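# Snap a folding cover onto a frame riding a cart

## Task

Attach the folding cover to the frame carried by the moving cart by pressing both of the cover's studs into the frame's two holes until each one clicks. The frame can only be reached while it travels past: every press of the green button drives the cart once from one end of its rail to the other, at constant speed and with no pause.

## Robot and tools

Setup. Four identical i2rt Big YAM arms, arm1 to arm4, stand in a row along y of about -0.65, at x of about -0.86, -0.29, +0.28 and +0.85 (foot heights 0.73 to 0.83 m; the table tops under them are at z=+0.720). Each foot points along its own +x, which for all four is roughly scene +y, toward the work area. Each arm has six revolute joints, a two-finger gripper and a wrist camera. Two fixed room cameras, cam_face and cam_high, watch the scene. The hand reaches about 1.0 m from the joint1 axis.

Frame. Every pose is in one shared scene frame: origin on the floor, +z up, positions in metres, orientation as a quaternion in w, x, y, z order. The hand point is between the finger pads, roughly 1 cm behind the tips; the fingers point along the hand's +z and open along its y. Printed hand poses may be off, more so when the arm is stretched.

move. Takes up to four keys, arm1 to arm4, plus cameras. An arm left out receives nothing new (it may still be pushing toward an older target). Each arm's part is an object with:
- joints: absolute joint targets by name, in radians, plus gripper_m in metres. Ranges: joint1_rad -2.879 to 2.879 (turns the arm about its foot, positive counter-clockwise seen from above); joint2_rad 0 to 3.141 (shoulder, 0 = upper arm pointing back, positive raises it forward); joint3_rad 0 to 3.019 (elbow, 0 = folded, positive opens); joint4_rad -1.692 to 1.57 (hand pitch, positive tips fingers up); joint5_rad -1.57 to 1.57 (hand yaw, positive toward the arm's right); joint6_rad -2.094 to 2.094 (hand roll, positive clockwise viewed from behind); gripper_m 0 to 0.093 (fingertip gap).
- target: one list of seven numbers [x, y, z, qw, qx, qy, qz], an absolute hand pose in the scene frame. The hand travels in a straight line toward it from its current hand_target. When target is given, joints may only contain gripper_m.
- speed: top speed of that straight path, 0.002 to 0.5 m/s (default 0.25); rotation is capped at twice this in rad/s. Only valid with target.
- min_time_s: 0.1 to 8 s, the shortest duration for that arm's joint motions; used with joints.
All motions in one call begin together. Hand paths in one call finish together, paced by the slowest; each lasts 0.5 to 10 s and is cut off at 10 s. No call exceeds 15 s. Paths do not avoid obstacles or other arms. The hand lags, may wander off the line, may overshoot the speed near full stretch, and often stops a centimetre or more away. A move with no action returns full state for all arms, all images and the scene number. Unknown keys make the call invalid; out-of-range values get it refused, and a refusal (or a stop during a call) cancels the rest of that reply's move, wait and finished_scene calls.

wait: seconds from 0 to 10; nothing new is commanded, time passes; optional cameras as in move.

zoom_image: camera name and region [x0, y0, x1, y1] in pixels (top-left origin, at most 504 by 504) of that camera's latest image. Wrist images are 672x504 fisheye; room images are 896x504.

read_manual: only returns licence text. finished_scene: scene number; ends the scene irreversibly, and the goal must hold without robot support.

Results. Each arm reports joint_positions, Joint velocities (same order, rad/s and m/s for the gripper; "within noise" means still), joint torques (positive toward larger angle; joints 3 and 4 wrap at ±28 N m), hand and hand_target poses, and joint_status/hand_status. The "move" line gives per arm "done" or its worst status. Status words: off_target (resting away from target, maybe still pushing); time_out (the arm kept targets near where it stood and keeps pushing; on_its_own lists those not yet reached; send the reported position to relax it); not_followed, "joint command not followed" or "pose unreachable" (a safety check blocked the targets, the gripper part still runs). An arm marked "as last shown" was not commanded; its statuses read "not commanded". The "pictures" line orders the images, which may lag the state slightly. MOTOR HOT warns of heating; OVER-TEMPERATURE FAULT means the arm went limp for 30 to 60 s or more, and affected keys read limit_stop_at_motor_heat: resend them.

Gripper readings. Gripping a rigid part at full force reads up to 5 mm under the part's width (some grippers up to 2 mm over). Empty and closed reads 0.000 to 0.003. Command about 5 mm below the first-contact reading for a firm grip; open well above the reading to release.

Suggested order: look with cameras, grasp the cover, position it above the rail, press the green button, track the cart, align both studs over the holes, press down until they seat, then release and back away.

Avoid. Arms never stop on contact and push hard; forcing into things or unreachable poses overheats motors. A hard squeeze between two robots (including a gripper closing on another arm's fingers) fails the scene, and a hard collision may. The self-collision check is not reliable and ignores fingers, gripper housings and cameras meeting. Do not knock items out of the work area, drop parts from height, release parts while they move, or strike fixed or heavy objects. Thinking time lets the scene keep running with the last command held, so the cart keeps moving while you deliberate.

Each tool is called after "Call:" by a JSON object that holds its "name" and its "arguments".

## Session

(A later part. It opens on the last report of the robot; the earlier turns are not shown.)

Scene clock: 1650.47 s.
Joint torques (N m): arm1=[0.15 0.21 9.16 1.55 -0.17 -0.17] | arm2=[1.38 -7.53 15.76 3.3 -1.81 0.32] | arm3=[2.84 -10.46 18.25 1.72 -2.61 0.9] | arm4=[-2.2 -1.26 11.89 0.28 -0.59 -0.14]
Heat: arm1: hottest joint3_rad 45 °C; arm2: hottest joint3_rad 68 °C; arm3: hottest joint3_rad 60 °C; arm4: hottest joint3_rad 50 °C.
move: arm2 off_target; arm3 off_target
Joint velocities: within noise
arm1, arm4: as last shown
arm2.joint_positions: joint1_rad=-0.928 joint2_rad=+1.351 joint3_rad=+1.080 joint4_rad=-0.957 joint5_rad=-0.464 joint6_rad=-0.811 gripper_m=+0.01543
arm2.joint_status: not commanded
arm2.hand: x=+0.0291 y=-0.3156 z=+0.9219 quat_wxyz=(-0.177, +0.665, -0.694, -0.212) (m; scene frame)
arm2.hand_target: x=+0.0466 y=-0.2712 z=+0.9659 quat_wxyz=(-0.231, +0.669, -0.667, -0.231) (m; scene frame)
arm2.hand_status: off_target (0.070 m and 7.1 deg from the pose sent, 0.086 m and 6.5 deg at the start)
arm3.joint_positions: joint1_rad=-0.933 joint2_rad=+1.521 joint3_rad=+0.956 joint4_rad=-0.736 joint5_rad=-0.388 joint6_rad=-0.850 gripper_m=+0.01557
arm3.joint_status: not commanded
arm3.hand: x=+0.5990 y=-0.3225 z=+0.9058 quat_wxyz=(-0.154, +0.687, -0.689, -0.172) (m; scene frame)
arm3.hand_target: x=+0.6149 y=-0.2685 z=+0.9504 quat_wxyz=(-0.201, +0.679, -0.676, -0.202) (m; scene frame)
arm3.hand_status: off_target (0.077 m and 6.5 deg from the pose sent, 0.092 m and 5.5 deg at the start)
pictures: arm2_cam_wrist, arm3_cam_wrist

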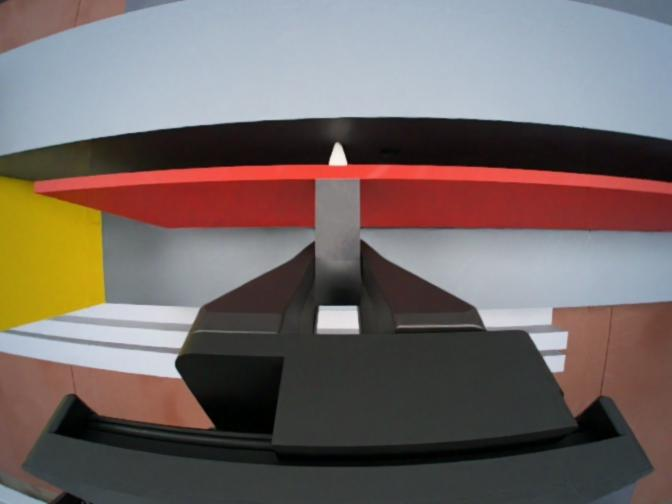

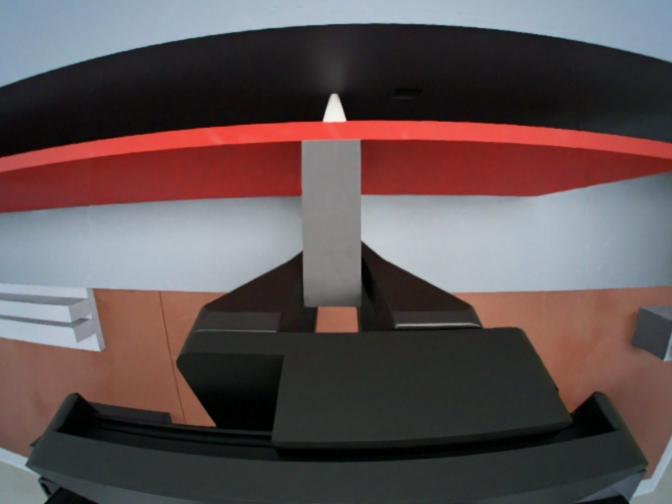

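Call:
{"name": "move", "arguments": {"arm2": {"target":[0.116,-0.290,0.964,-0.2302,0.6686,-0.6686,-0.2302],"speed":0.04}, "arm3": {"target":[0.684,-0.287,0.950,-0.2008,0.678,-0.678,-0.2008],"speed":0.04}, "cameras": ["arm2_cam_wrist","arm3_cam_wrist"]}}

Call:
{"name": "move", "arguments": {"arm2": {"target":[0.162,-0.262,0.964,-0.2302,0.6686,-0.6686,-0.2302],"speed":0.012}, "arm3": {"target":[0.730,-0.258,0.950,-0.2008,0.678,-0.678,-0.2008],"speed":0.012}, "cameras": ["arm2_cam_wrist","arm3_cam_wrist"]}}

Scene clock: 1657.40 s.
Joint torques (N m): arm1=[-0.38 0.79 9.21 1.58 -0.21 -0.14] | arm2=[-0.15 -12.1 14.57 1.74 -1.84 0.13] | arm3=[0.03 -14.21 16.76 0.47 -2.96 0.65] | arm4=[-2.08 -1.32 11.85 0.27 -0.58 -0.14]
Heat: arm1: hottest joint3_rad 45 °C; arm2: hottest joint3_rad 68 °C; arm3: hottest joint3_rad 61 °C; arm4: hottest joint3_rad 50 °C.
move: arm2 off_target; arm3 off_target
Joint velocities: within noise
arm1, arm4: as last shown
arm2.joint_positions: joint1_rad=-1.021 joint2_rad=+1.495 joint3_rad=+1.220 joint4_rad=-1.000 joint5_rad=-0.515 joint6_rad=-0.914 gripper_m=+0.01543
arm2.joint_status: not commanded
arm2.hand: x=+0.0916 y=-0.3175 z=+0.9183 quat_wxyz=(-0.178, +0.665, -0.690, -0.222) (m; scene frame)
arm2.hand_target: x=+0.1121 y=-0.2932 z=+0.9637 quat_wxyz=(-0.230, +0.669, -0.668, -0.231) (m; scene frame)
arm2.hand_status: off_target (0.059 m and 6.5 deg from the pose sent, 0.100 m and 7.1 deg at the start)
arm3.joint_positions: joint1_rad=-1.023 joint2_rad=+1.645 joint3_rad=+1.103 joint4_rad=-0.785 joint5_rad=-0.421 joint6_rad=-0.956 gripper_m=+0.01573
arm3.joint_status: not commanded
arm3.hand: x=+0.6627 y=-0.3238 z=+0.9058 quat_wxyz=(-0.161, +0.691, -0.683, -0.176) (m; scene frame)
arm3.hand_target: x=+0.6809 y=-0.2898 z=+0.9510 quat_wxyz=(-0.202, +0.679, -0.676, -0.201) (m; scene frame)
arm3.hand_status: off_target (0.061 m and 5.6 deg from the pose sent, 0.102 m and 6.5 deg at the start)
pictures: arm2_cam_wrist, arm3_cam_wrist

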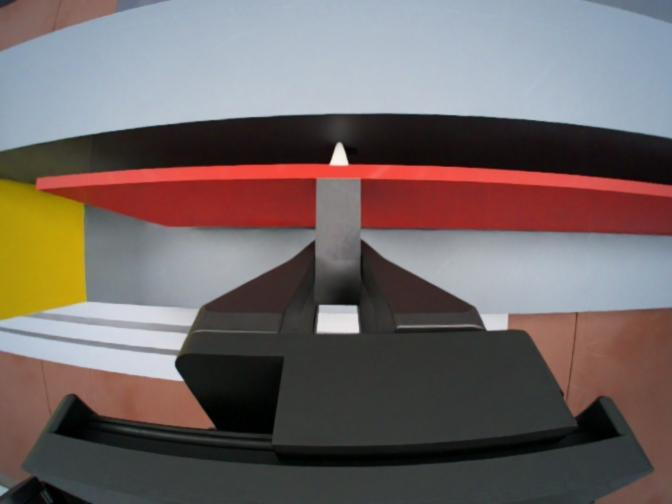

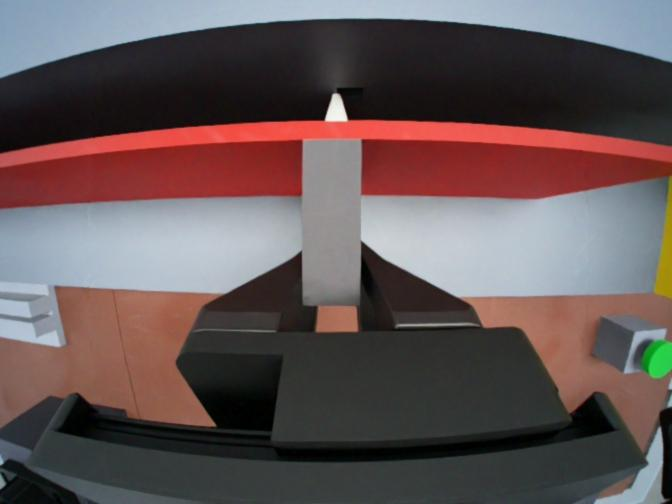

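Scene clock: 1662.83 s.
Joint torques (N m): arm1=[-0.03 0.15 9.14 1.5 -0.17 -0.15] | arm2=[2.49 -11.75 16.69 3.3 -2.01 0.53] | arm3=[1.26 -14.8 18.62 1.37 -2.72 1.03] | arm4=[-2.14 -1.38 11.88 0.25 -0.58 -0.14]
Heat: arm1: hottest joint3_rad 45 °C; arm2: hottest joint3_rad 69 °C; arm3: hottest joint3_rad 62 °C; arm4: hottest joint3_rad 50 °C.
move: arm2 off_target; arm3 off_target
Joint velocities: within noise
arm1, arm4: as last shown
arm2.joint_positions: joint1_rad=-1.058 joint2_rad=+1.593 joint3_rad=+1.344 joint4_rad=-1.066 joint5_rad=-0.517 joint6_rad=-0.975 gripper_m=+0.01543
arm2.joint_status: not commanded
arm2.hand: x=+0.1307 y=-0.3162 z=+0.9194 quat_wxyz=(-0.171, +0.671, -0.687, -0.219) (m; scene frame)
arm2.hand_target: x=+0.1543 y=-0.2683 z=+0.9656 quat_wxyz=(-0.230, +0.670, -0.667, -0.233) (m; scene frame)
arm2.hand_status: off_target (0.077 m and 7.3 deg from the pose sent, 0.101 m and 6.5 deg at the start)
arm3.joint_positions: joint1_rad=-1.043 joint2_rad=+1.746 joint3_rad=+1.246 joint4_rad=-0.852 joint5_rad=-0.431 joint6_rad=-0.996 gripper_m=+0.01589
arm3.joint_status: not commanded
arm3.hand: x=+0.7016 y=-0.3099 z=+0.9077 quat_wxyz=(-0.155, +0.696, -0.678, -0.179) (m; scene frame)
arm3.hand_target: x=+0.7243 y=-0.2630 z=+0.9513 quat_wxyz=(-0.201, +0.680, -0.675, -0.202) (m; scene frame)
arm3.hand_status: off_target (0.073 m and 6.2 deg from the pose sent, 0.104 m and 5.6 deg at the start)
pictures: arm2_cam_wrist, arm3_cam_wrist

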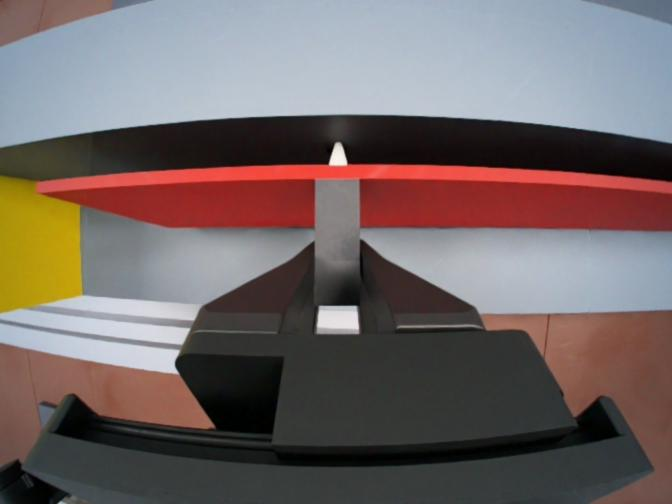

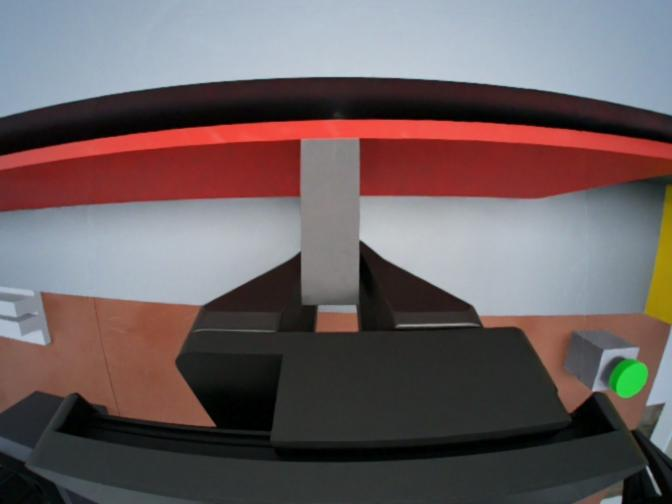

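Call:
{"name": "move", "arguments": {"arm2": {"target":[0.200,-0.250,0.948,-0.2302,0.6686,-0.6686,-0.2302],"speed":0.014}, "arm3": {"target":[0.766,-0.258,0.950,-0.2008,0.678,-0.678,-0.2008],"speed":0.014}, "cameras": ["arm2_cam_wrist","arm3_cam_wrist"]}}

Call:
{"name": "zoom_image", "arguments": {"camera": "arm2_cam_wrist", "region": [240, 80, 440, 220]}}

Scene clock: 1673.20 s.
Joint torques (N m): arm1=[-0.38 -0.09 9.11 1.47 -0.18 -0.14] | arm2=[4.66 -12.51 14.86 3.17 -2.27 0.64] | arm3=[2.67 -17.9 16.51 0.77 -3.05 0.89] | arm4=[-2.2 -1.32 11.88 0.27 -0.59 -0.14]
Heat: arm1: hottest joint3_rad 45 °C; arm2: hottest joint3_rad 68 °C; arm3: hottest joint3_rad 62 °C; arm4: hottest joint3_rad 50 °C.
move: arm2 off_target; arm3 off_target
Joint velocities: within noise
arm1, arm4: as last shown
arm2.joint_positions: joint1_rad=-1.106 joint2_rad=+1.699 joint3_rad=+1.473 joint4_rad=-1.064 joint5_rad=-0.514 joint6_rad=-0.997 gripper_m=+0.01543
arm2.joint_status: not commanded
arm2.hand: x=+0.1881 y=-0.3160 z=+0.9182 quat_wxyz=(-0.189, +0.664, -0.693, -0.207) (m; scene frame)
arm2.hand_target: x=+0.1930 y=-0.2558 z=+0.9490 quat_wxyz=(-0.229, +0.670, -0.667, -0.232) (m; scene frame)
arm2.hand_status: off_target (0.073 m and 6.1 deg from the pose sent, 0.100 m and 7.3 deg at the start)
arm3.joint_positions: joint1_rad=-1.095 joint2_rad=+1.844 joint3_rad=+1.393 joint4_rad=-0.889 joint5_rad=-0.432 joint6_rad=-1.017 gripper_m=+0.01567
arm3.joint_status: not commanded
arm3.hand: x=+0.7593 y=-0.3101 z=+0.9111 quat_wxyz=(-0.167, +0.686, -0.687, -0.172) (m; scene frame)
arm3.hand_target: x=+0.7622 y=-0.2614 z=+0.9513 quat_wxyz=(-0.201, +0.679, -0.676, -0.202) (m; scene frame)
arm3.hand_status: off_target (0.065 m and 5.3 deg from the pose sent, 0.093 m and 6.2 deg at the start)
pictures: arm2_cam_wrist, arm3_cam_wrist

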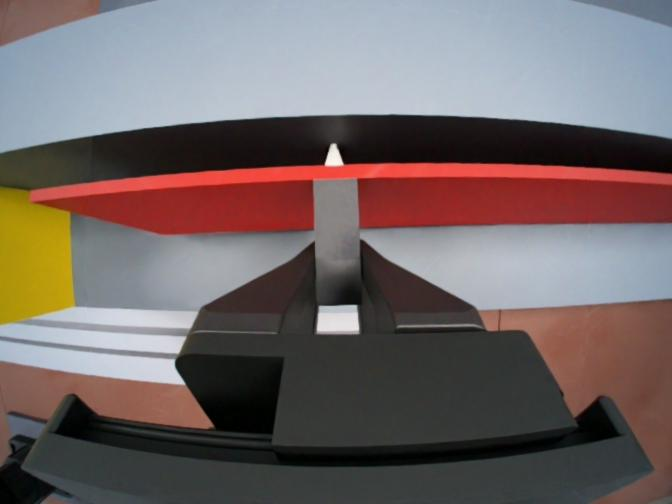

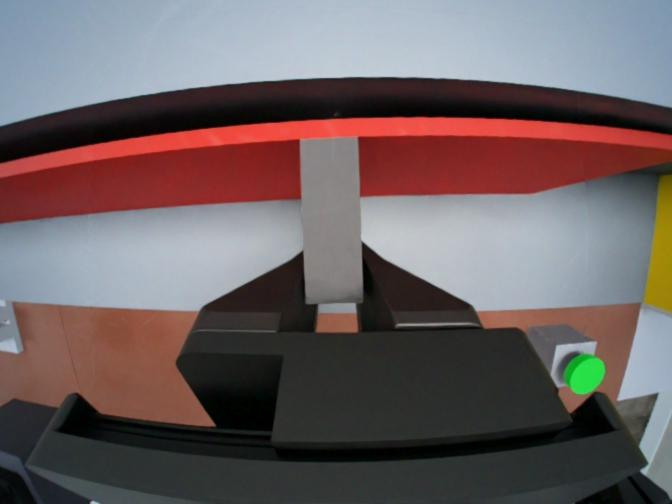

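Scaled by 2.520 from the camera's 672x504 image, which has a finer 960x720 frame.

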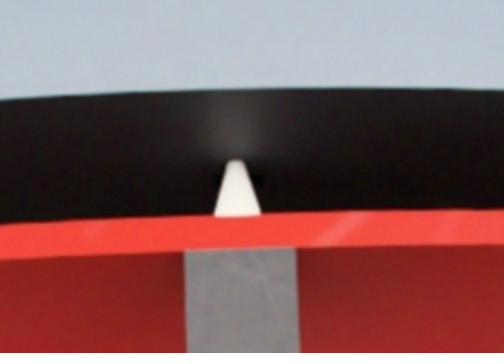

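Call:
{"name": "move", "arguments": {"arm2": {"target":[0.240,-0.248,0.938,-0.2302,0.6686,-0.6686,-0.2302],"speed":0.022}, "arm3": {"target":[0.797,-0.258,0.950,-0.2008,0.678,-0.678,-0.2008],"speed":0.022}, "cameras": ["arm2_cam_wrist"]}}

Call:
{"name": "move", "arguments": {"arm2": {"target":[0.274,-0.243,0.930,-0.2302,0.6686,-0.6686,-0.2302],"speed":0.009}, "arm3": {"target":[0.824,-0.258,0.950,-0.2008,0.678,-0.678,-0.2008],"speed":0.009}, "cameras": ["arm2_cam_wrist","arm3_cam_wrist"]}}

Scene clock: 1681.73 s.
Joint torques (N m): arm1=[-0.26 0.26 9.29 1.63 -0.2 -0.14] | arm2=[2.37 -15.21 14.11 1.61 -2.22 0.39] | arm3=[4.07 -19.55 14.89 -0.36 -3.18 0.7] | arm4=[-2.2 -1.38 11.86 0.28 -0.58 -0.13]
Heat: arm1: hottest joint3_rad 45 °C; arm2: hottest joint3_rad 68 °C; arm3: hottest joint3_rad 62 °C; arm4: hottest joint3_rad 50 °C.
move: arm2 off_target; arm3 off_target
Joint velocities: within noise
arm1, arm4: as last shown
arm2.joint_positions: joint1_rad=-1.117 joint2_rad=+1.826 joint3_rad=+1.606 joint4_rad=-1.060 joint5_rad=-0.524 joint6_rad=-1.008 gripper_m=+0.01549
arm2.joint_status: not commanded
arm2.hand: x=+0.2341 y=-0.2989 z=+0.9036 quat_wxyz=(-0.197, +0.664, -0.690, -0.208) (m; scene frame)
arm2.hand_target: x=+0.2348 y=-0.2512 z=+0.9375 quat_wxyz=(-0.230, +0.670, -0.667, -0.231) (m; scene frame)
arm2.hand_status: off_target (0.062 m and 5.2 deg from the pose sent, 0.088 m and 6.1 deg at the start)
arm3.joint_positions: joint1_rad=-1.132 joint2_rad=+1.929 joint3_rad=+1.516 joint4_rad=-0.909 joint5_rad=-0.434 joint6_rad=-1.030 gripper_m=+0.01562
arm3.joint_status: not commanded
arm3.hand: x=+0.8063 y=-0.3105 z=+0.9108 quat_wxyz=(-0.180, +0.678, -0.693, -0.166) (m; scene frame)
arm3.hand_target: x=+0.7946 y=-0.2611 z=+0.9490 quat_wxyz=(-0.201, +0.679, -0.677, -0.200) (m; scene frame)
arm3.hand_status: off_target (0.066 m and 4.9 deg from the pose sent, 0.075 m and 5.3 deg at the start)
pictures: arm2_cam_wrist

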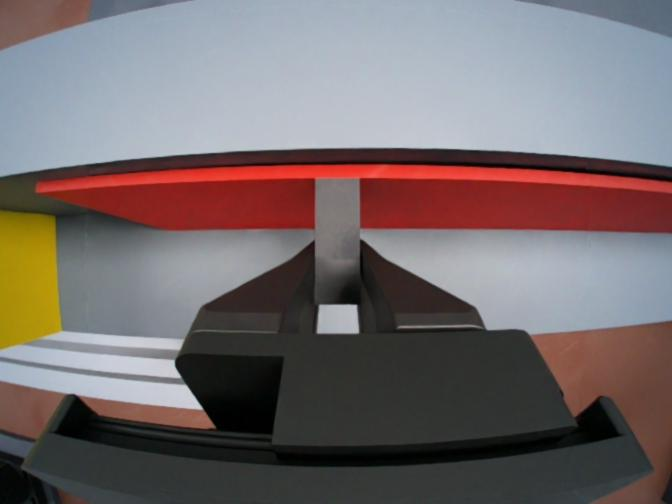

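Scene clock: 1686.83 s.
Joint torques (N m): arm1=[-0.56 0.26 9.17 1.63 -0.21 -0.13] | arm2=[3.02 -15.97 14.64 2.22 -2.22 0.48] | arm3=[4.48 -20.25 14.9 -0.21 -3.2 0.68] | arm4=[-2.08 -1.26 11.86 0.24 -0.58 -0.13]
Heat: arm1: hottest joint3_rad 45 °C; arm2: hottest joint3_rad 68 °C; arm3: hottest joint3_rad 62 °C; arm4: hottest joint3_rad 50 °C.
move: arm2 off_target; arm3 off_target
Joint velocities: within noise
arm1.joint_positions: joint1_rad=+0.334 joint2_rad=+0.358 joint3_rad=+1.012 joint4_rad=-1.190 joint5_rad=+0.003 joint6_rad=+0.011 gripper_m=+0.09010
arm1.joint_status: not commanded
arm1.hand: x=-0.9367 y=-0.4599 z=+1.2235 quat_wxyz=(-0.281, +0.714, -0.501, -0.401) (m; scene frame)
arm1.hand_target: x=-0.9378 y=-0.4629 z=+1.2172 quat_wxyz=(-0.278, +0.722, -0.495, -0.396) (m; scene frame)
arm1.hand_status: not commanded
arm2.joint_positions: joint1_rad=-1.138 joint2_rad=+1.901 joint3_rad=+1.720 joint4_rad=-1.114 joint5_rad=-0.532 joint6_rad=-1.032 gripper_m=+0.01549
arm2.joint_status: not commanded
arm2.hand: x=+0.2639 y=-0.2986 z=+0.9042 quat_wxyz=(-0.196, +0.664, -0.690, -0.210) (m; scene frame)
arm2.hand_target: x=+0.2681 y=-0.2466 z=+0.9312 quat_wxyz=(-0.230, +0.669, -0.668, -0.231) (m; scene frame)
arm2.hand_status: off_target (0.062 m and 5.2 deg from the pose sent, 0.074 m and 5.2 deg at the start)
arm3.joint_positions: joint1_rad=-1.154 joint2_rad=+1.992 joint3_rad=+1.616 joint4_rad=-0.951 joint5_rad=-0.441 joint6_rad=-1.051 gripper_m=+0.01562
arm3.joint_status: not commanded
arm3.hand: x=+0.8353 y=-0.3103 z=+0.9115 quat_wxyz=(-0.183, +0.678, -0.692, -0.166) (m; scene frame)
arm3.hand_target: x=+0.8220 y=-0.2602 z=+0.9496 quat_wxyz=(-0.203, +0.679, -0.676, -0.201) (m; scene frame)
arm3.hand_status: off_target (0.066 m and 4.7 deg from the pose sent, 0.068 m and 4.9 deg at the start)
arm4.joint_positions: joint1_rad=-0.997 joint2_rad=+0.858 joint3_rad=+0.203 joint4_rad=-0.644 joint5_rad=-0.523 joint6_rad=-0.957 gripper_m=+0.00042
arm4.joint_status: not commanded
arm4.hand: x=+0.9749 y=-0.4790 z=+0.8365 quat_wxyz=(-0.183, +0.672, -0.684, -0.217) (m; scene frame)
arm4.hand_target: x=+0.9931 y=-0.4694 z=+0.8564 quat_wxyz=(-0.208, +0.676, -0.674, -0.211) (m; scene frame)
arm4.hand_status: not commanded
pictures: arm2_cam_wrist, arm3_cam_wrist

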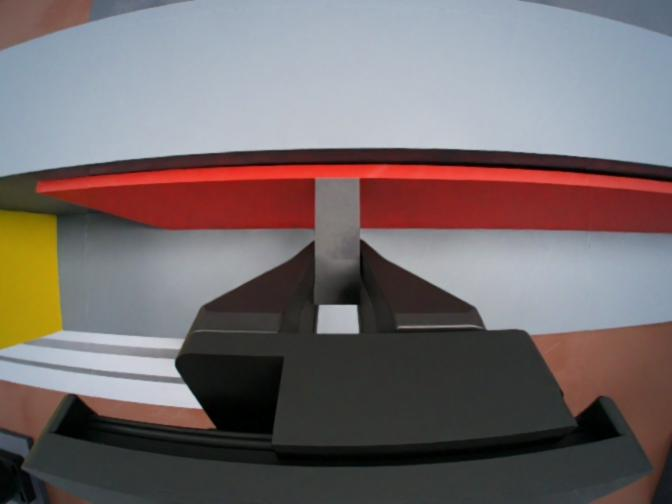

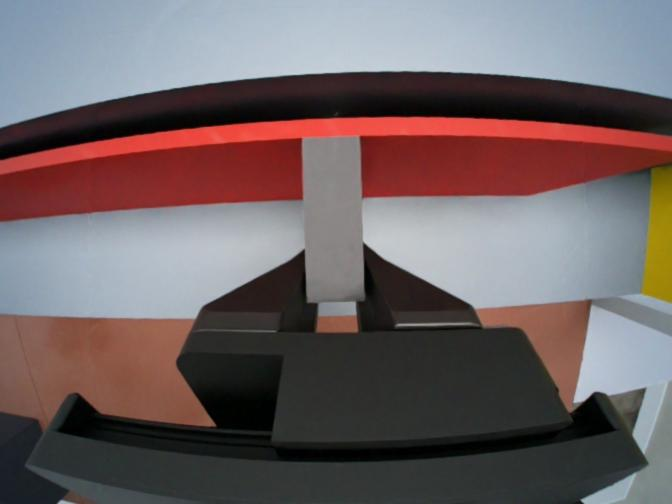

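Call:
{"name": "move", "arguments": {"arm2": {"target":[0.314,-0.240,0.930,-0.2302,0.6686,-0.6686,-0.2302],"speed":0.04}, "arm3": {"target":[0.872,-0.200,0.945,-0.2008,0.678,-0.678,-0.2008],"speed":0.04}, "arm4": {"joints":{"joint1_rad":-2.2,"joint2_rad":0.4,"joint3_rad":0.8,"joint4_rad":-1.0},"min_time_s":2}, "cameras": ["arm2_cam_wrist","arm3_cam_wrist","cam_face"]}}

Call:
{"name": "zoom_image", "arguments": {"camera": "arm3_cam_wrist", "region": [200, 50, 480, 190]}}

Scene clock: 1699.10 s.
Joint torques (N m): arm1=[-0.62 0.67 9.01 1.4 -0.17 -0.15] | arm2=[4.07 -20.37 11.12 0.91 -2.1 0.36] | arm3=[9.35 -22.12 14.94 0.36 -3 0.88] | arm4=[-1.49 -0.44 9.32 1.01 -0.55 -0.11]
Heat: arm1: hottest joint3_rad 45 °C; arm2: hottest joint3_rad 66 °C; arm3: hottest joint3_rad 60 °C; arm4: hottest joint3_rad 50 °C.
move: arm2 off_target; arm3 off_target; arm4 time_out
Joint velocities: within noise
arm1: as last shown
arm2.joint_positions: joint1_rad=-1.181 joint2_rad=+2.059 joint3_rad=+1.958 joint4_rad=-1.166 joint5_rad=-0.543 joint6_rad=-1.047 gripper_m=+0.01556
arm2.joint_status: not commanded
arm2.hand: x=+0.3338 y=-0.2984 z=+0.9025 quat_wxyz=(-0.216, +0.656, -0.694, -0.204) (m; scene frame)
arm2.hand_target: x=+0.3116 y=-0.2434 z=+0.9284 quat_wxyz=(-0.230, +0.669, -0.668, -0.231) (m; scene frame)
arm2.hand_status: off_target (0.068 m and 4.8 deg from the pose sent, 0.081 m and 5.2 deg at the start)
arm3.joint_positions: joint1_rad=-1.193 joint2_rad=+2.153 joint3_rad=+1.887 joint4_rad=-1.058 joint5_rad=-0.441 joint6_rad=-1.054 gripper_m=+0.01605
arm3.joint_status: not commanded
arm3.hand: x=+0.9058 y=-0.3085 z=+0.9137 quat_wxyz=(-0.188, +0.665, -0.704, -0.162) (m; scene frame)
arm3.hand_target: x=+0.8705 y=-0.2238 z=+0.9407 quat_wxyz=(-0.198, +0.679, -0.678, -0.201) (m; scene frame)
arm3.hand_status: off_target (0.118 m and 5.7 deg from the pose sent, 0.121 m and 4.7 deg at the start; pose on its path clipped on 89 of 129 steps)
arm4.joint_positions: joint1_rad=-1.454 joint2_rad=+0.682 joint3_rad=+0.399 joint4_rad=-0.778 joint5_rad=-0.523 joint6_rad=-0.963 gripper_m=+0.00042
arm4.joint_status: joint1_rad time_out (moved -0.457 of -1.203); joint2_rad time_out (moved -0.176 of -0.458); joint3_rad time_out (moved +0.196 of +0.597); joint4_rad time_out (moved -0.133 of -0.356)
arm4.on_its_own: joint1_rad is held at -1.452, not at your -2.200, since a time_out; joint2_rad is held at +0.681, not at your +0.400, since a time_out; joint3_rad is held at +0.400, not at your +0.800, since a time_out; joint4_rad is held at -0.777, not at your -1.000, since a time_out
arm4.hand: x=+1.0948 y=-0.5449 z=+0.9450 quat_wxyz=(-0.329, +0.518, -0.781, -0.115) (m; scene frame)
arm4.hand_target: x=+1.0945 y=-0.5442 z=+0.9454 quat_wxyz=(-0.331, +0.524, -0.777, -0.114) (m; scene frame)
arm4.hand_status: not commanded
pictures: arm2_cam_wrist, arm3_cam_wrist, cam_face
joint command not followed: on one or more control steps a check withheld the commanded joint targets of the arm4 arm, and it was not sent them on those steps.
cause: the commanded joint targets, or the way to them, would bring a part of the robot too close to another arm (this arm's forearm (the part past joint 3) and the arm3 arm's forearm (the part past joint 3), where that arm would come to rest).

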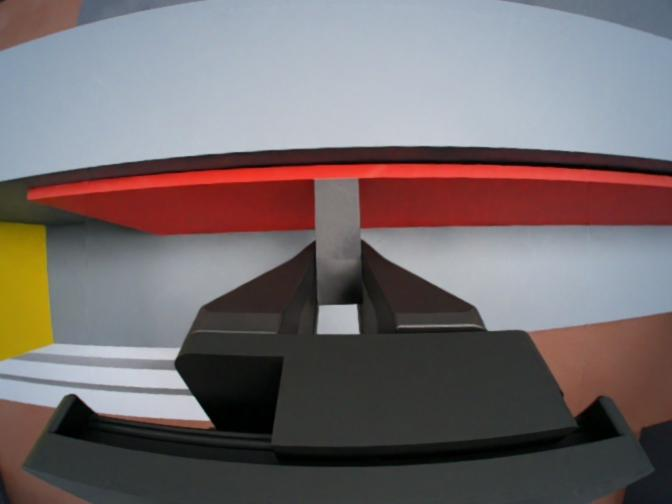

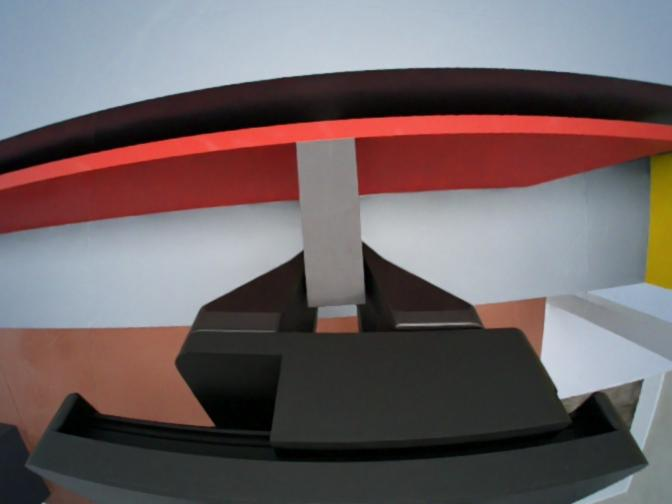

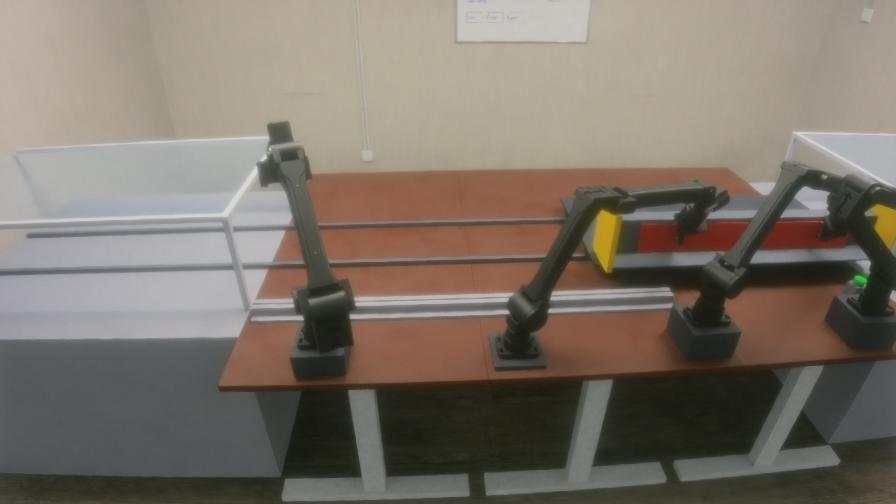

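Scaled by 1.800 from the camera's 672x504 image, which has a finer 960x720 frame.

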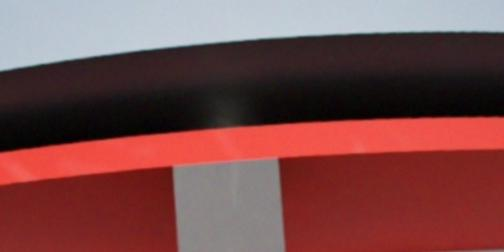

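Call:
{"name": "move", "arguments": {"arm2": {"target":[0.365,-0.290,0.925,-0.2302,0.6686,-0.6686,-0.2302],"speed":0.06,"joints":{"gripper_m":0.07}}, "arm3": {"target":[0.935,-0.295,0.93,-0.2008,0.678,-0.678,-0.2008],"speed":0.06,"joints":{"gripper_m":0.07}}, "cameras": ["arm2_cam_wrist","arm3_cam_wrist"]}}

Call:
{"name": "move", "arguments": {"arm2": {"target":[0.375,-0.36,1.08,-0.2302,0.6686,-0.6686,-0.2302],"speed":0.12}, "arm3": {"target":[0.95,-0.36,1.08,-0.2008,0.678,-0.678,-0.2008],"speed":0.12}, "cameras": ["arm2_cam_wrist","arm3_cam_wrist","cam_face","cam_high"]}}

Scene clock: 1710.23 s.
Joint torques (N m): arm1=[-0.26 0.21 9.2 1.81 -0.15 -0.15] | arm2=[-0.15 -21.71 10.73 -0.85 -1.22 -0.14] | arm3=[0.38 -23.53 12.96 -0.98 -1.66 -0.2] | arm4=[-1.38 -0.44 9.31 0.99 -0.54 -0.12]
Heat: arm1: hottest joint3_rad 45 °C; arm2: hottest joint3_rad 64 °C; arm3: hottest joint3_rad 59 °C; arm4: hottest joint3_rad 49 °C.
move: arm2 off_target; arm3 off_target
Joint velocities: within noise
arm1: as last shown
arm2.joint_positions: joint1_rad=-1.215 joint2_rad=+2.179 joint3_rad=+2.149 joint4_rad=-1.249 joint5_rad=-0.598 joint6_rad=-1.097 gripper_m=+0.07003
arm2.joint_status: all done
arm2.hand: x=+0.3729 y=-0.3007 z=+0.9032 quat_wxyz=(-0.228, +0.658, -0.682, -0.221) (m; scene frame)
arm2.hand_target: x=+0.3666 y=-0.2899 z=+0.9260 quat_wxyz=(-0.234, +0.667, -0.669, -0.229) (m; scene frame)
arm2.hand_status: off_target (0.026 m and 2.2 deg from the pose sent, 0.039 m and 4.8 deg at the start)
arm3.joint_positions: joint1_rad=-1.232 joint2_rad=+2.257 joint3_rad=+2.059 joint4_rad=-1.127 joint5_rad=-0.510 joint6_rad=-1.102 gripper_m=+0.07007
arm3.joint_status: all done
arm3.hand: x=+0.9445 y=-0.3115 z=+0.9155 quat_wxyz=(-0.205, +0.666, -0.692, -0.186) (m; scene frame)
arm3.hand_target: x=+0.9355 y=-0.2934 z=+0.9298 quat_wxyz=(-0.204, +0.678, -0.677, -0.200) (m; scene frame)
arm3.hand_status: off_target (0.024 m and 2.8 deg from the pose sent, 0.036 m and 5.7 deg at the start; pose on its path clipped on 8 of 70 steps)
arm4.joint_positions: joint1_rad=-1.454 joint2_rad=+0.682 joint3_rad=+0.399 joint4_rad=-0.778 joint5_rad=-0.523 joint6_rad=-0.964 gripper_m=+0.00042
arm4.joint_status: not commanded
arm4.on_its_own: joint1_rad is held at -1.452, not at your -2.200, since a time_out; joint2_rad is held at +0.681, not at your +0.400, since a time_out; joint3_rad is held at +0.400, not at your +0.800, since a time_out; joint4_rad is held at -0.777, not at your -1.000, since a time_out
arm4.hand: x=+1.0948 y=-0.5449 z=+0.9450 quat_wxyz=(-0.329, +0.518, -0.781, -0.114) (m; scene frame)
arm4.hand_target: x=+1.0945 y=-0.5442 z=+0.9454 quat_wxyz=(-0.331, +0.524, -0.776, -0.114) (m; scene frame)
arm4.hand_status: not commanded
pictures: arm2_cam_wrist, arm3_cam_wrist

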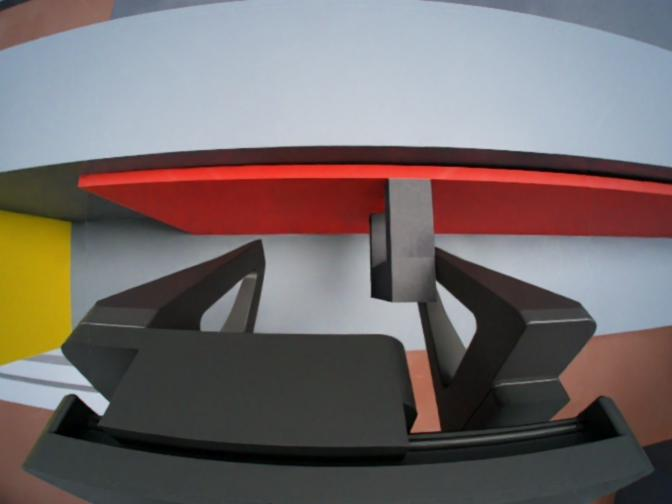

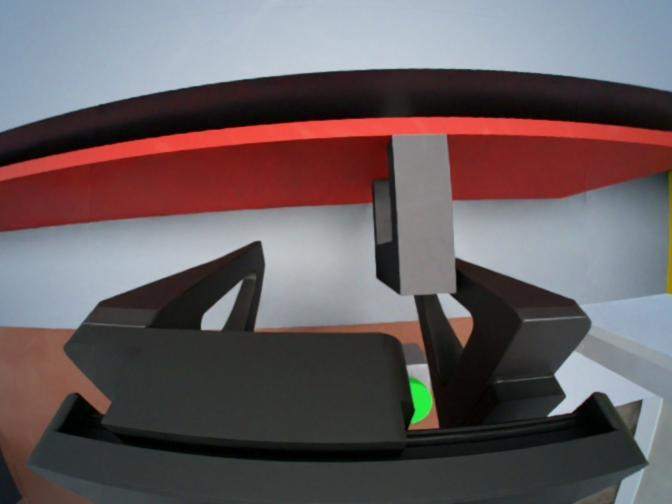

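Scene clock: 1712.33 s.
Joint torques (N m): arm1=[0.38 0.79 9.09 1.55 -0.12 -0.2] | arm2=[-1.44 -21.83 10.99 0.4 -0.68 0] | arm3=[-1.73 -23.3 9.91 0.64 -0.58 0.03] | arm4=[-1.49 -0.5 9.28 1.01 -0.54 -0.11]
Heat: arm1: hottest joint3_rad 45 °C; arm2: hottest joint3_rad 64 °C; arm3: hottest joint3_rad 59 °C; arm4: hottest joint3_rad 48 °C.
move: arm2 off_target; arm3 not_followed
Joint velocities: within noise
arm1: as last shown
arm2.joint_positions: joint1_rad=-1.295 joint2_rad=+2.217 joint3_rad=+2.594 joint4_rad=-1.696 joint5_rad=-0.645 joint6_rad=-1.182 gripper_m=+0.07004
arm2.joint_status: not commanded
arm2.hand: x=+0.3731 y=-0.3534 z=+1.0473 quat_wxyz=(-0.237, +0.655, -0.679, -0.231) (m; scene frame)
arm2.hand_target: x=+0.3720 y=-0.3573 z=+1.0788 quat_wxyz=(-0.261, +0.657, -0.672, -0.220) (m; scene frame)
arm2.hand_status: off_target (0.033 m and 2.1 deg from the pose sent, 0.187 m and 2.2 deg at the start; a joint's target at an end of its range on 28 of 63 steps)
arm3.joint_positions: joint1_rad=-1.269 joint2_rad=+2.228 joint3_rad=+2.254 joint4_rad=-1.463 joint5_rad=-0.547 joint6_rad=-1.163 gripper_m=+0.07007
arm3.joint_status: not commanded
arm3.on_its_own: joint1_rad is held at -1.275, not at its first target -1.210; joint3_rad is held at +2.254, not at its first target +2.098; joint4_rad is held at -1.456, not at its first target -1.173; joint6_rad is held at -1.169, not at its first target -1.119
arm3.hand: x=+0.9297 y=-0.3390 z=+1.0073 quat_wxyz=(-0.173, +0.666, -0.693, -0.215) (m; scene frame)
arm3.hand_target: x=+0.9297 y=-0.3390 z=+1.0073 quat_wxyz=(-0.173, +0.666, -0.693, -0.215) (m; scene frame)
arm3.hand_status: not_followed (0.078 m and 4.3 deg from the pose sent, 0.172 m and 2.8 deg at the start)
arm4.joint_positions: joint1_rad=-1.454 joint2_rad=+0.682 joint3_rad=+0.399 joint4_rad=-0.778 joint5_rad=-0.523 joint6_rad=-0.964 gripper_m=+0.00042
arm4.joint_status: not commanded
arm4.on_its_own: joint1_rad is held at -1.452, not at your -2.200, since a time_out; joint2_rad is held at +0.681, not at your +0.400, since a time_out; joint3_rad is held at +0.400, not at your +0.800, since a time_out; joint4_rad is held at -0.777, not at your -1.000, since a time_out
arm4.hand: x=+1.0948 y=-0.5449 z=+0.9450 quat_wxyz=(-0.329, +0.518, -0.781, -0.114) (m; scene frame)
arm4.hand_target: x=+1.0945 y=-0.5442 z=+0.9454 quat_wxyz=(-0.331, +0.524, -0.776, -0.114) (m; scene frame)
arm4.hand_status: not commanded
pictures: arm2_cam_wrist, arm3_cam_wrist, cam_face, cam_high
pose unreachable (arm3 arm): on one or more control steps of this call this arm could not follow its commanded pose, so it was not sent that pose on those steps. On the call's last step it was still not sent that pose. It may still have moved: this result reports where it is.
cause: moving toward the commanded pose would bring a part of the arm too close to another arm (this arm's forearm (the part past joint 3) and the arm4 arm's forearm (the part past joint 3), at the place that arm is still heading or pushing toward).

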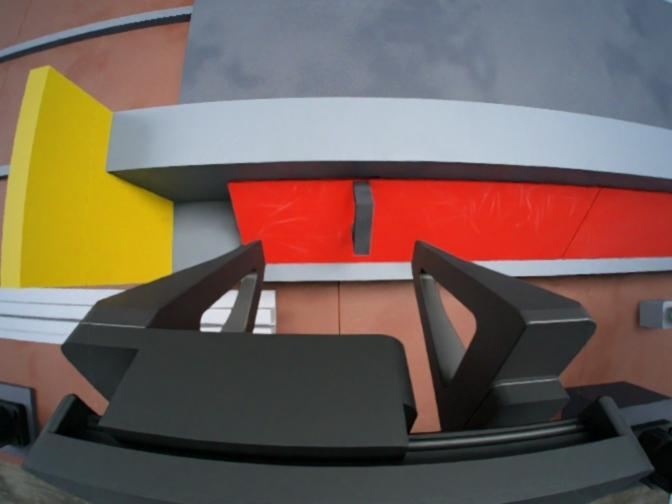

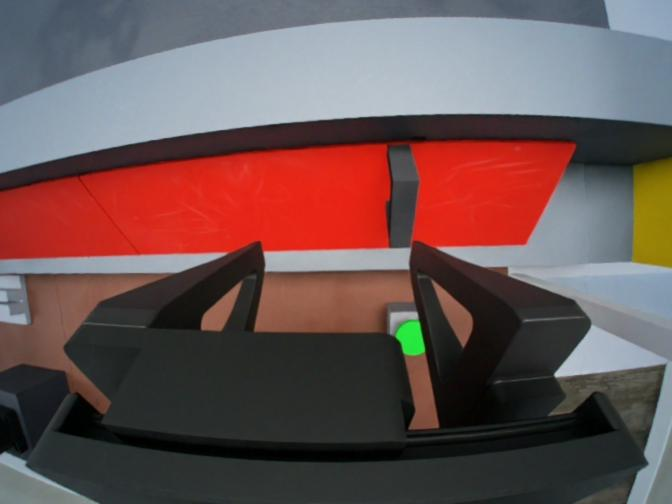

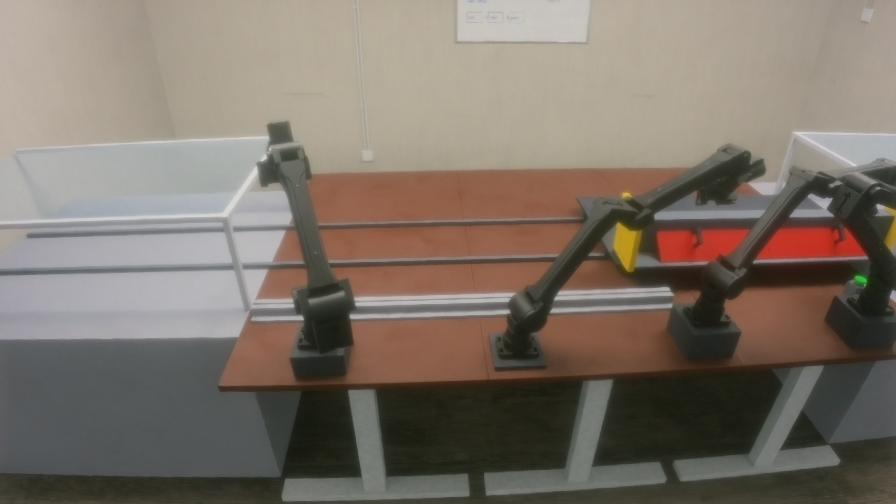

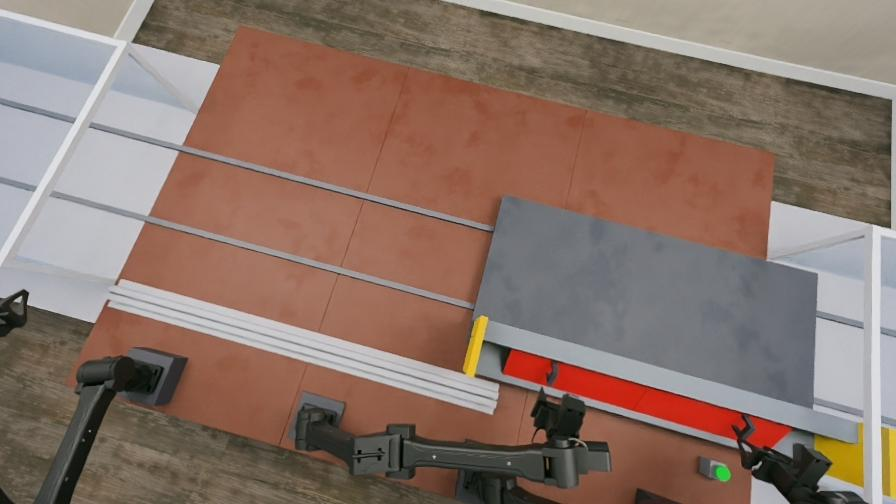

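Call:
{"name": "zoom_image", "arguments": {"camera": "arm3_cam_wrist", "region": [320, 90, 520, 250]}}

Call:
{"name": "zoom_image", "arguments": {"camera": "arm2_cam_wrist", "region": [220, 130, 440, 280]}}

Call:
{"name": "zoom_image", "arguments": {"camera": "cam_face", "region": [600, 170, 896, 300]}}

Scaled by 2.520 from the camera's 672x504 image, which has a finer 960x720 frame.

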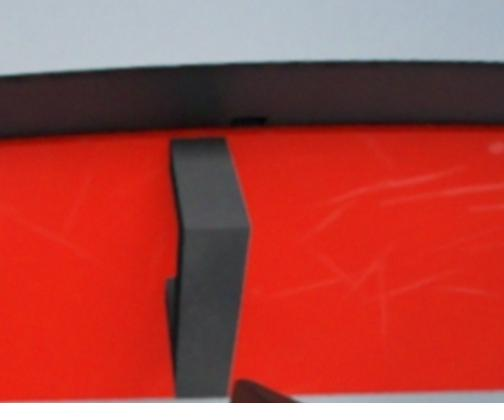

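Scaled by 2.291 from the camera's 672x504 image, which has a finer 960x720 frame.

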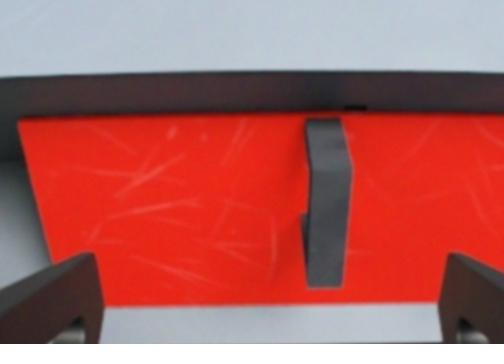

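Scaled by 1.703.

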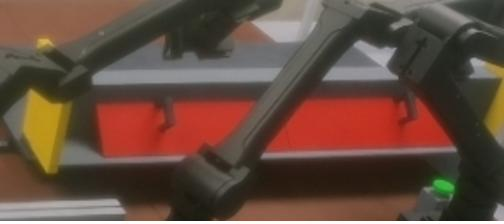

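Call:
{"name": "move", "arguments": {"arm3": {"target":[0.78,-0.42,1.10,-0.2008,0.678,-0.678,-0.2008],"speed":0.25}, "arm2": {"joints":{"joint1_rad":-0.6,"joint2_rad":0.6,"joint3_rad":0.8,"joint4_rad":-1.4,"joint5_rad":0,"joint6_rad":0},"min_time_s":2.5}, "cameras": ["arm3_cam_wrist","arm4_cam_wrist","cam_high","cam_face"]}}

Call:
{"name": "zoom_image", "arguments": {"camera": "cam_high", "region": [440, 300, 896, 504]}}

Call:
{"name": "zoom_image", "arguments": {"camera": "cam_face", "region": [620, 170, 896, 300]}}

Scene clock: 1750.37 s.
Joint torques (N m): arm1=[-0.56 0.56 8.92 1.43 -0.18 -0.13] | arm2=[-0.15 -1.14 8.09 1.99 -0.03 0.11] | arm3=[-1.85 -23.12 9.88 0.61 -0.59 0.03] | arm4=[-1.32 -0.44 9.29 0.99 -0.54 -0.11]
Heat: arm1: hottest joint3_rad 45 °C; arm2: hottest joint3_rad 62 °C; arm3: hottest joint3_rad 53 °C; arm4: hottest joint3_rad 46 °C.
move: arm2 done; arm3 not_followed
Joint velocities: within noise
arm1: as last shown
arm2.joint_positions: joint1_rad=-0.613 joint2_rad=+0.594 joint3_rad=+0.793 joint4_rad=-1.419 joint5_rad=-0.003 joint6_rad=-0.017 gripper_m=+0.07004
arm2.joint_status: all done
arm2.hand: x=-0.1669 y=-0.4783 z=+0.9710 quat_wxyz=(-0.147, +0.459, -0.872, -0.078) (m; scene frame)
arm2.hand_target: x=-0.1653 y=-0.4732 z=+0.9762 quat_wxyz=(-0.159, +0.458, -0.871, -0.085) (m; scene frame)
arm2.hand_status: not commanded
arm3.joint_positions: joint1_rad=-1.269 joint2_rad=+2.210 joint3_rad=+2.205 joint4_rad=-1.461 joint5_rad=-0.547 joint6_rad=-1.163 gripper_m=+0.07007
arm3.joint_status: not commanded
arm3.on_its_own: joint1_rad is held at -1.275, not at its first target -1.210; joint3_rad is held at +2.205, not at its first target +2.098; joint4_rad is held at -1.454, not at its first target -1.173; joint6_rad is held at -1.169, not at its first target -1.119
arm3.hand: x=+0.9193 y=-0.3425 z=+0.9999 quat_wxyz=(-0.160, +0.663, -0.697, -0.221) (m; scene frame)
arm3.hand_target: x=+0.9193 y=-0.3425 z=+0.9999 quat_wxyz=(-0.160, +0.663, -0.697, -0.221) (m; scene frame)
arm3.hand_status: not_followed (0.188 m and 5.9 deg from the pose sent, 0.194 m and 4.3 deg at the start; pose on its path clipped on 47 of 61 steps)
arm4.joint_positions: joint1_rad=-1.454 joint2_rad=+0.682 joint3_rad=+0.399 joint4_rad=-0.778 joint5_rad=-0.523 joint6_rad=-0.964 gripper_m=+0.00042
arm4.joint_status: not commanded
arm4.on_its_own: joint1_rad is held at -1.452, not at your -2.200, since a time_out; joint2_rad is held at +0.681, not at your +0.400, since a time_out; joint3_rad is held at +0.400, not at your +0.800, since a time_out; joint4_rad is held at -0.777, not at your -1.000, since a time_out
arm4.hand: x=+1.0948 y=-0.5449 z=+0.9450 quat_wxyz=(-0.329, +0.518, -0.781, -0.114) (m; scene frame)
arm4.hand_target: x=+1.0945 y=-0.5442 z=+0.9454 quat_wxyz=(-0.331, +0.524, -0.776, -0.114) (m; scene frame)
arm4.hand_status: not commanded
pictures: arm3_cam_wrist, arm4_cam_wrist, cam_face, cam_high
pose unreachable (arm3 arm): on one or more control steps of this call this arm could not follow its commanded pose, so it was not sent that pose on those steps. On the call's last step it was still not sent that pose. It may still have moved: this result reports where it is.
cause: moving toward the commanded pose would bring a part of the arm too close to another arm (this arm's forearm (the part past joint 3) and the arm4 arm's forearm (the part past joint 3), at the place that arm is still heading or pushing toward).

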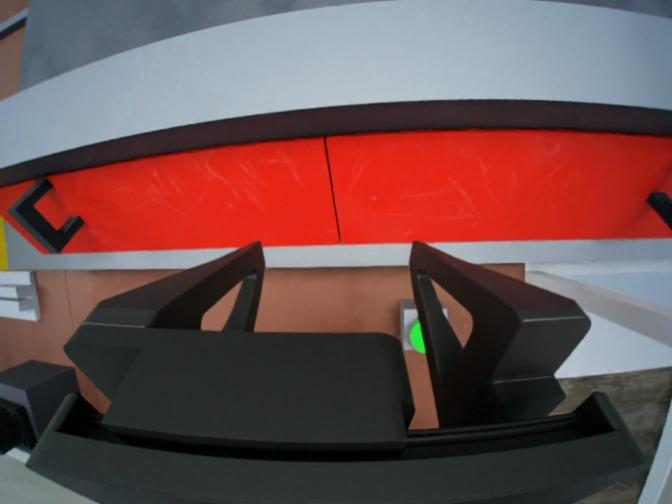

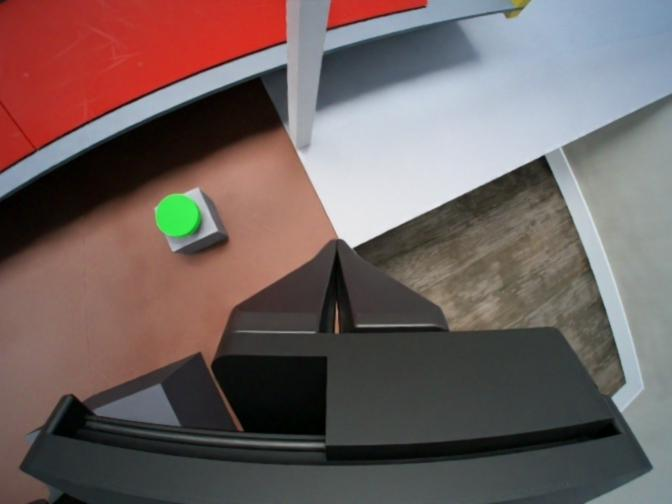

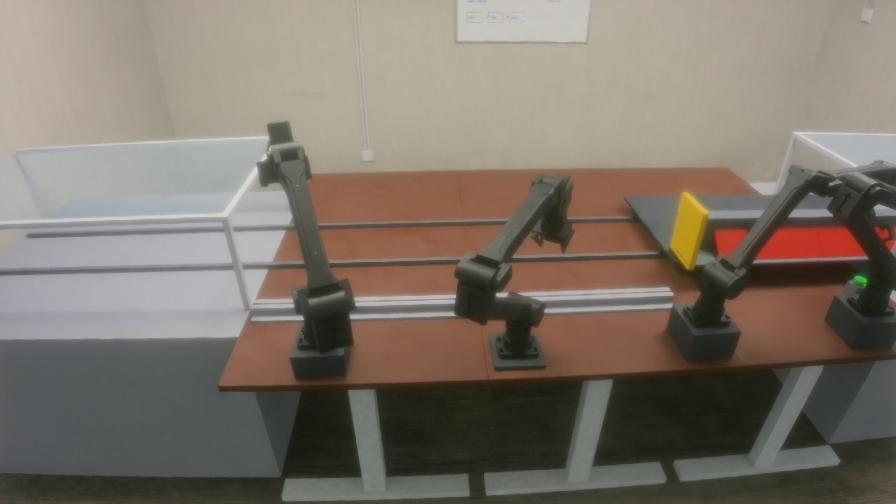

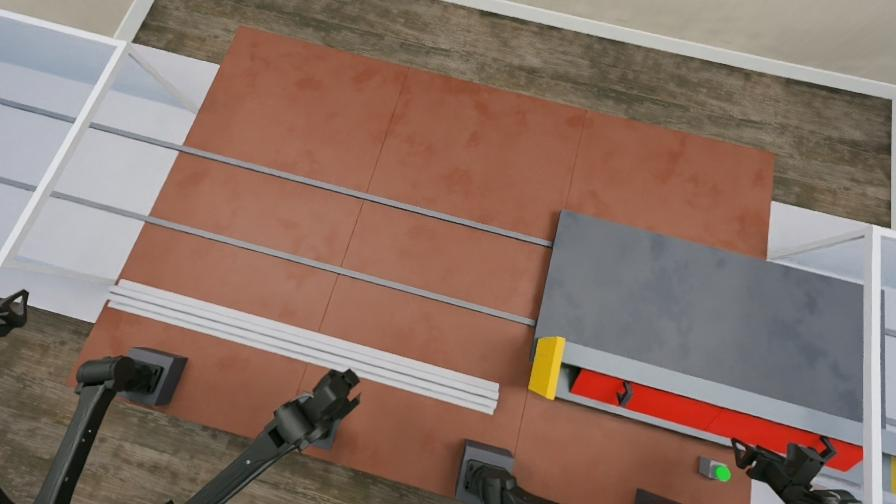

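Scaled by 1.105.

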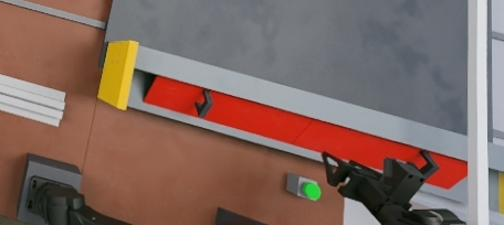

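Scaled by 1.826.

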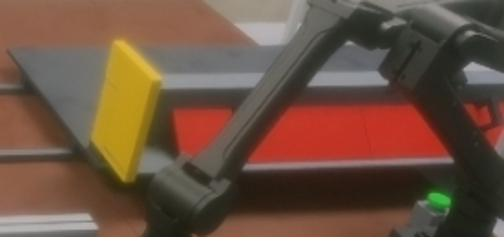

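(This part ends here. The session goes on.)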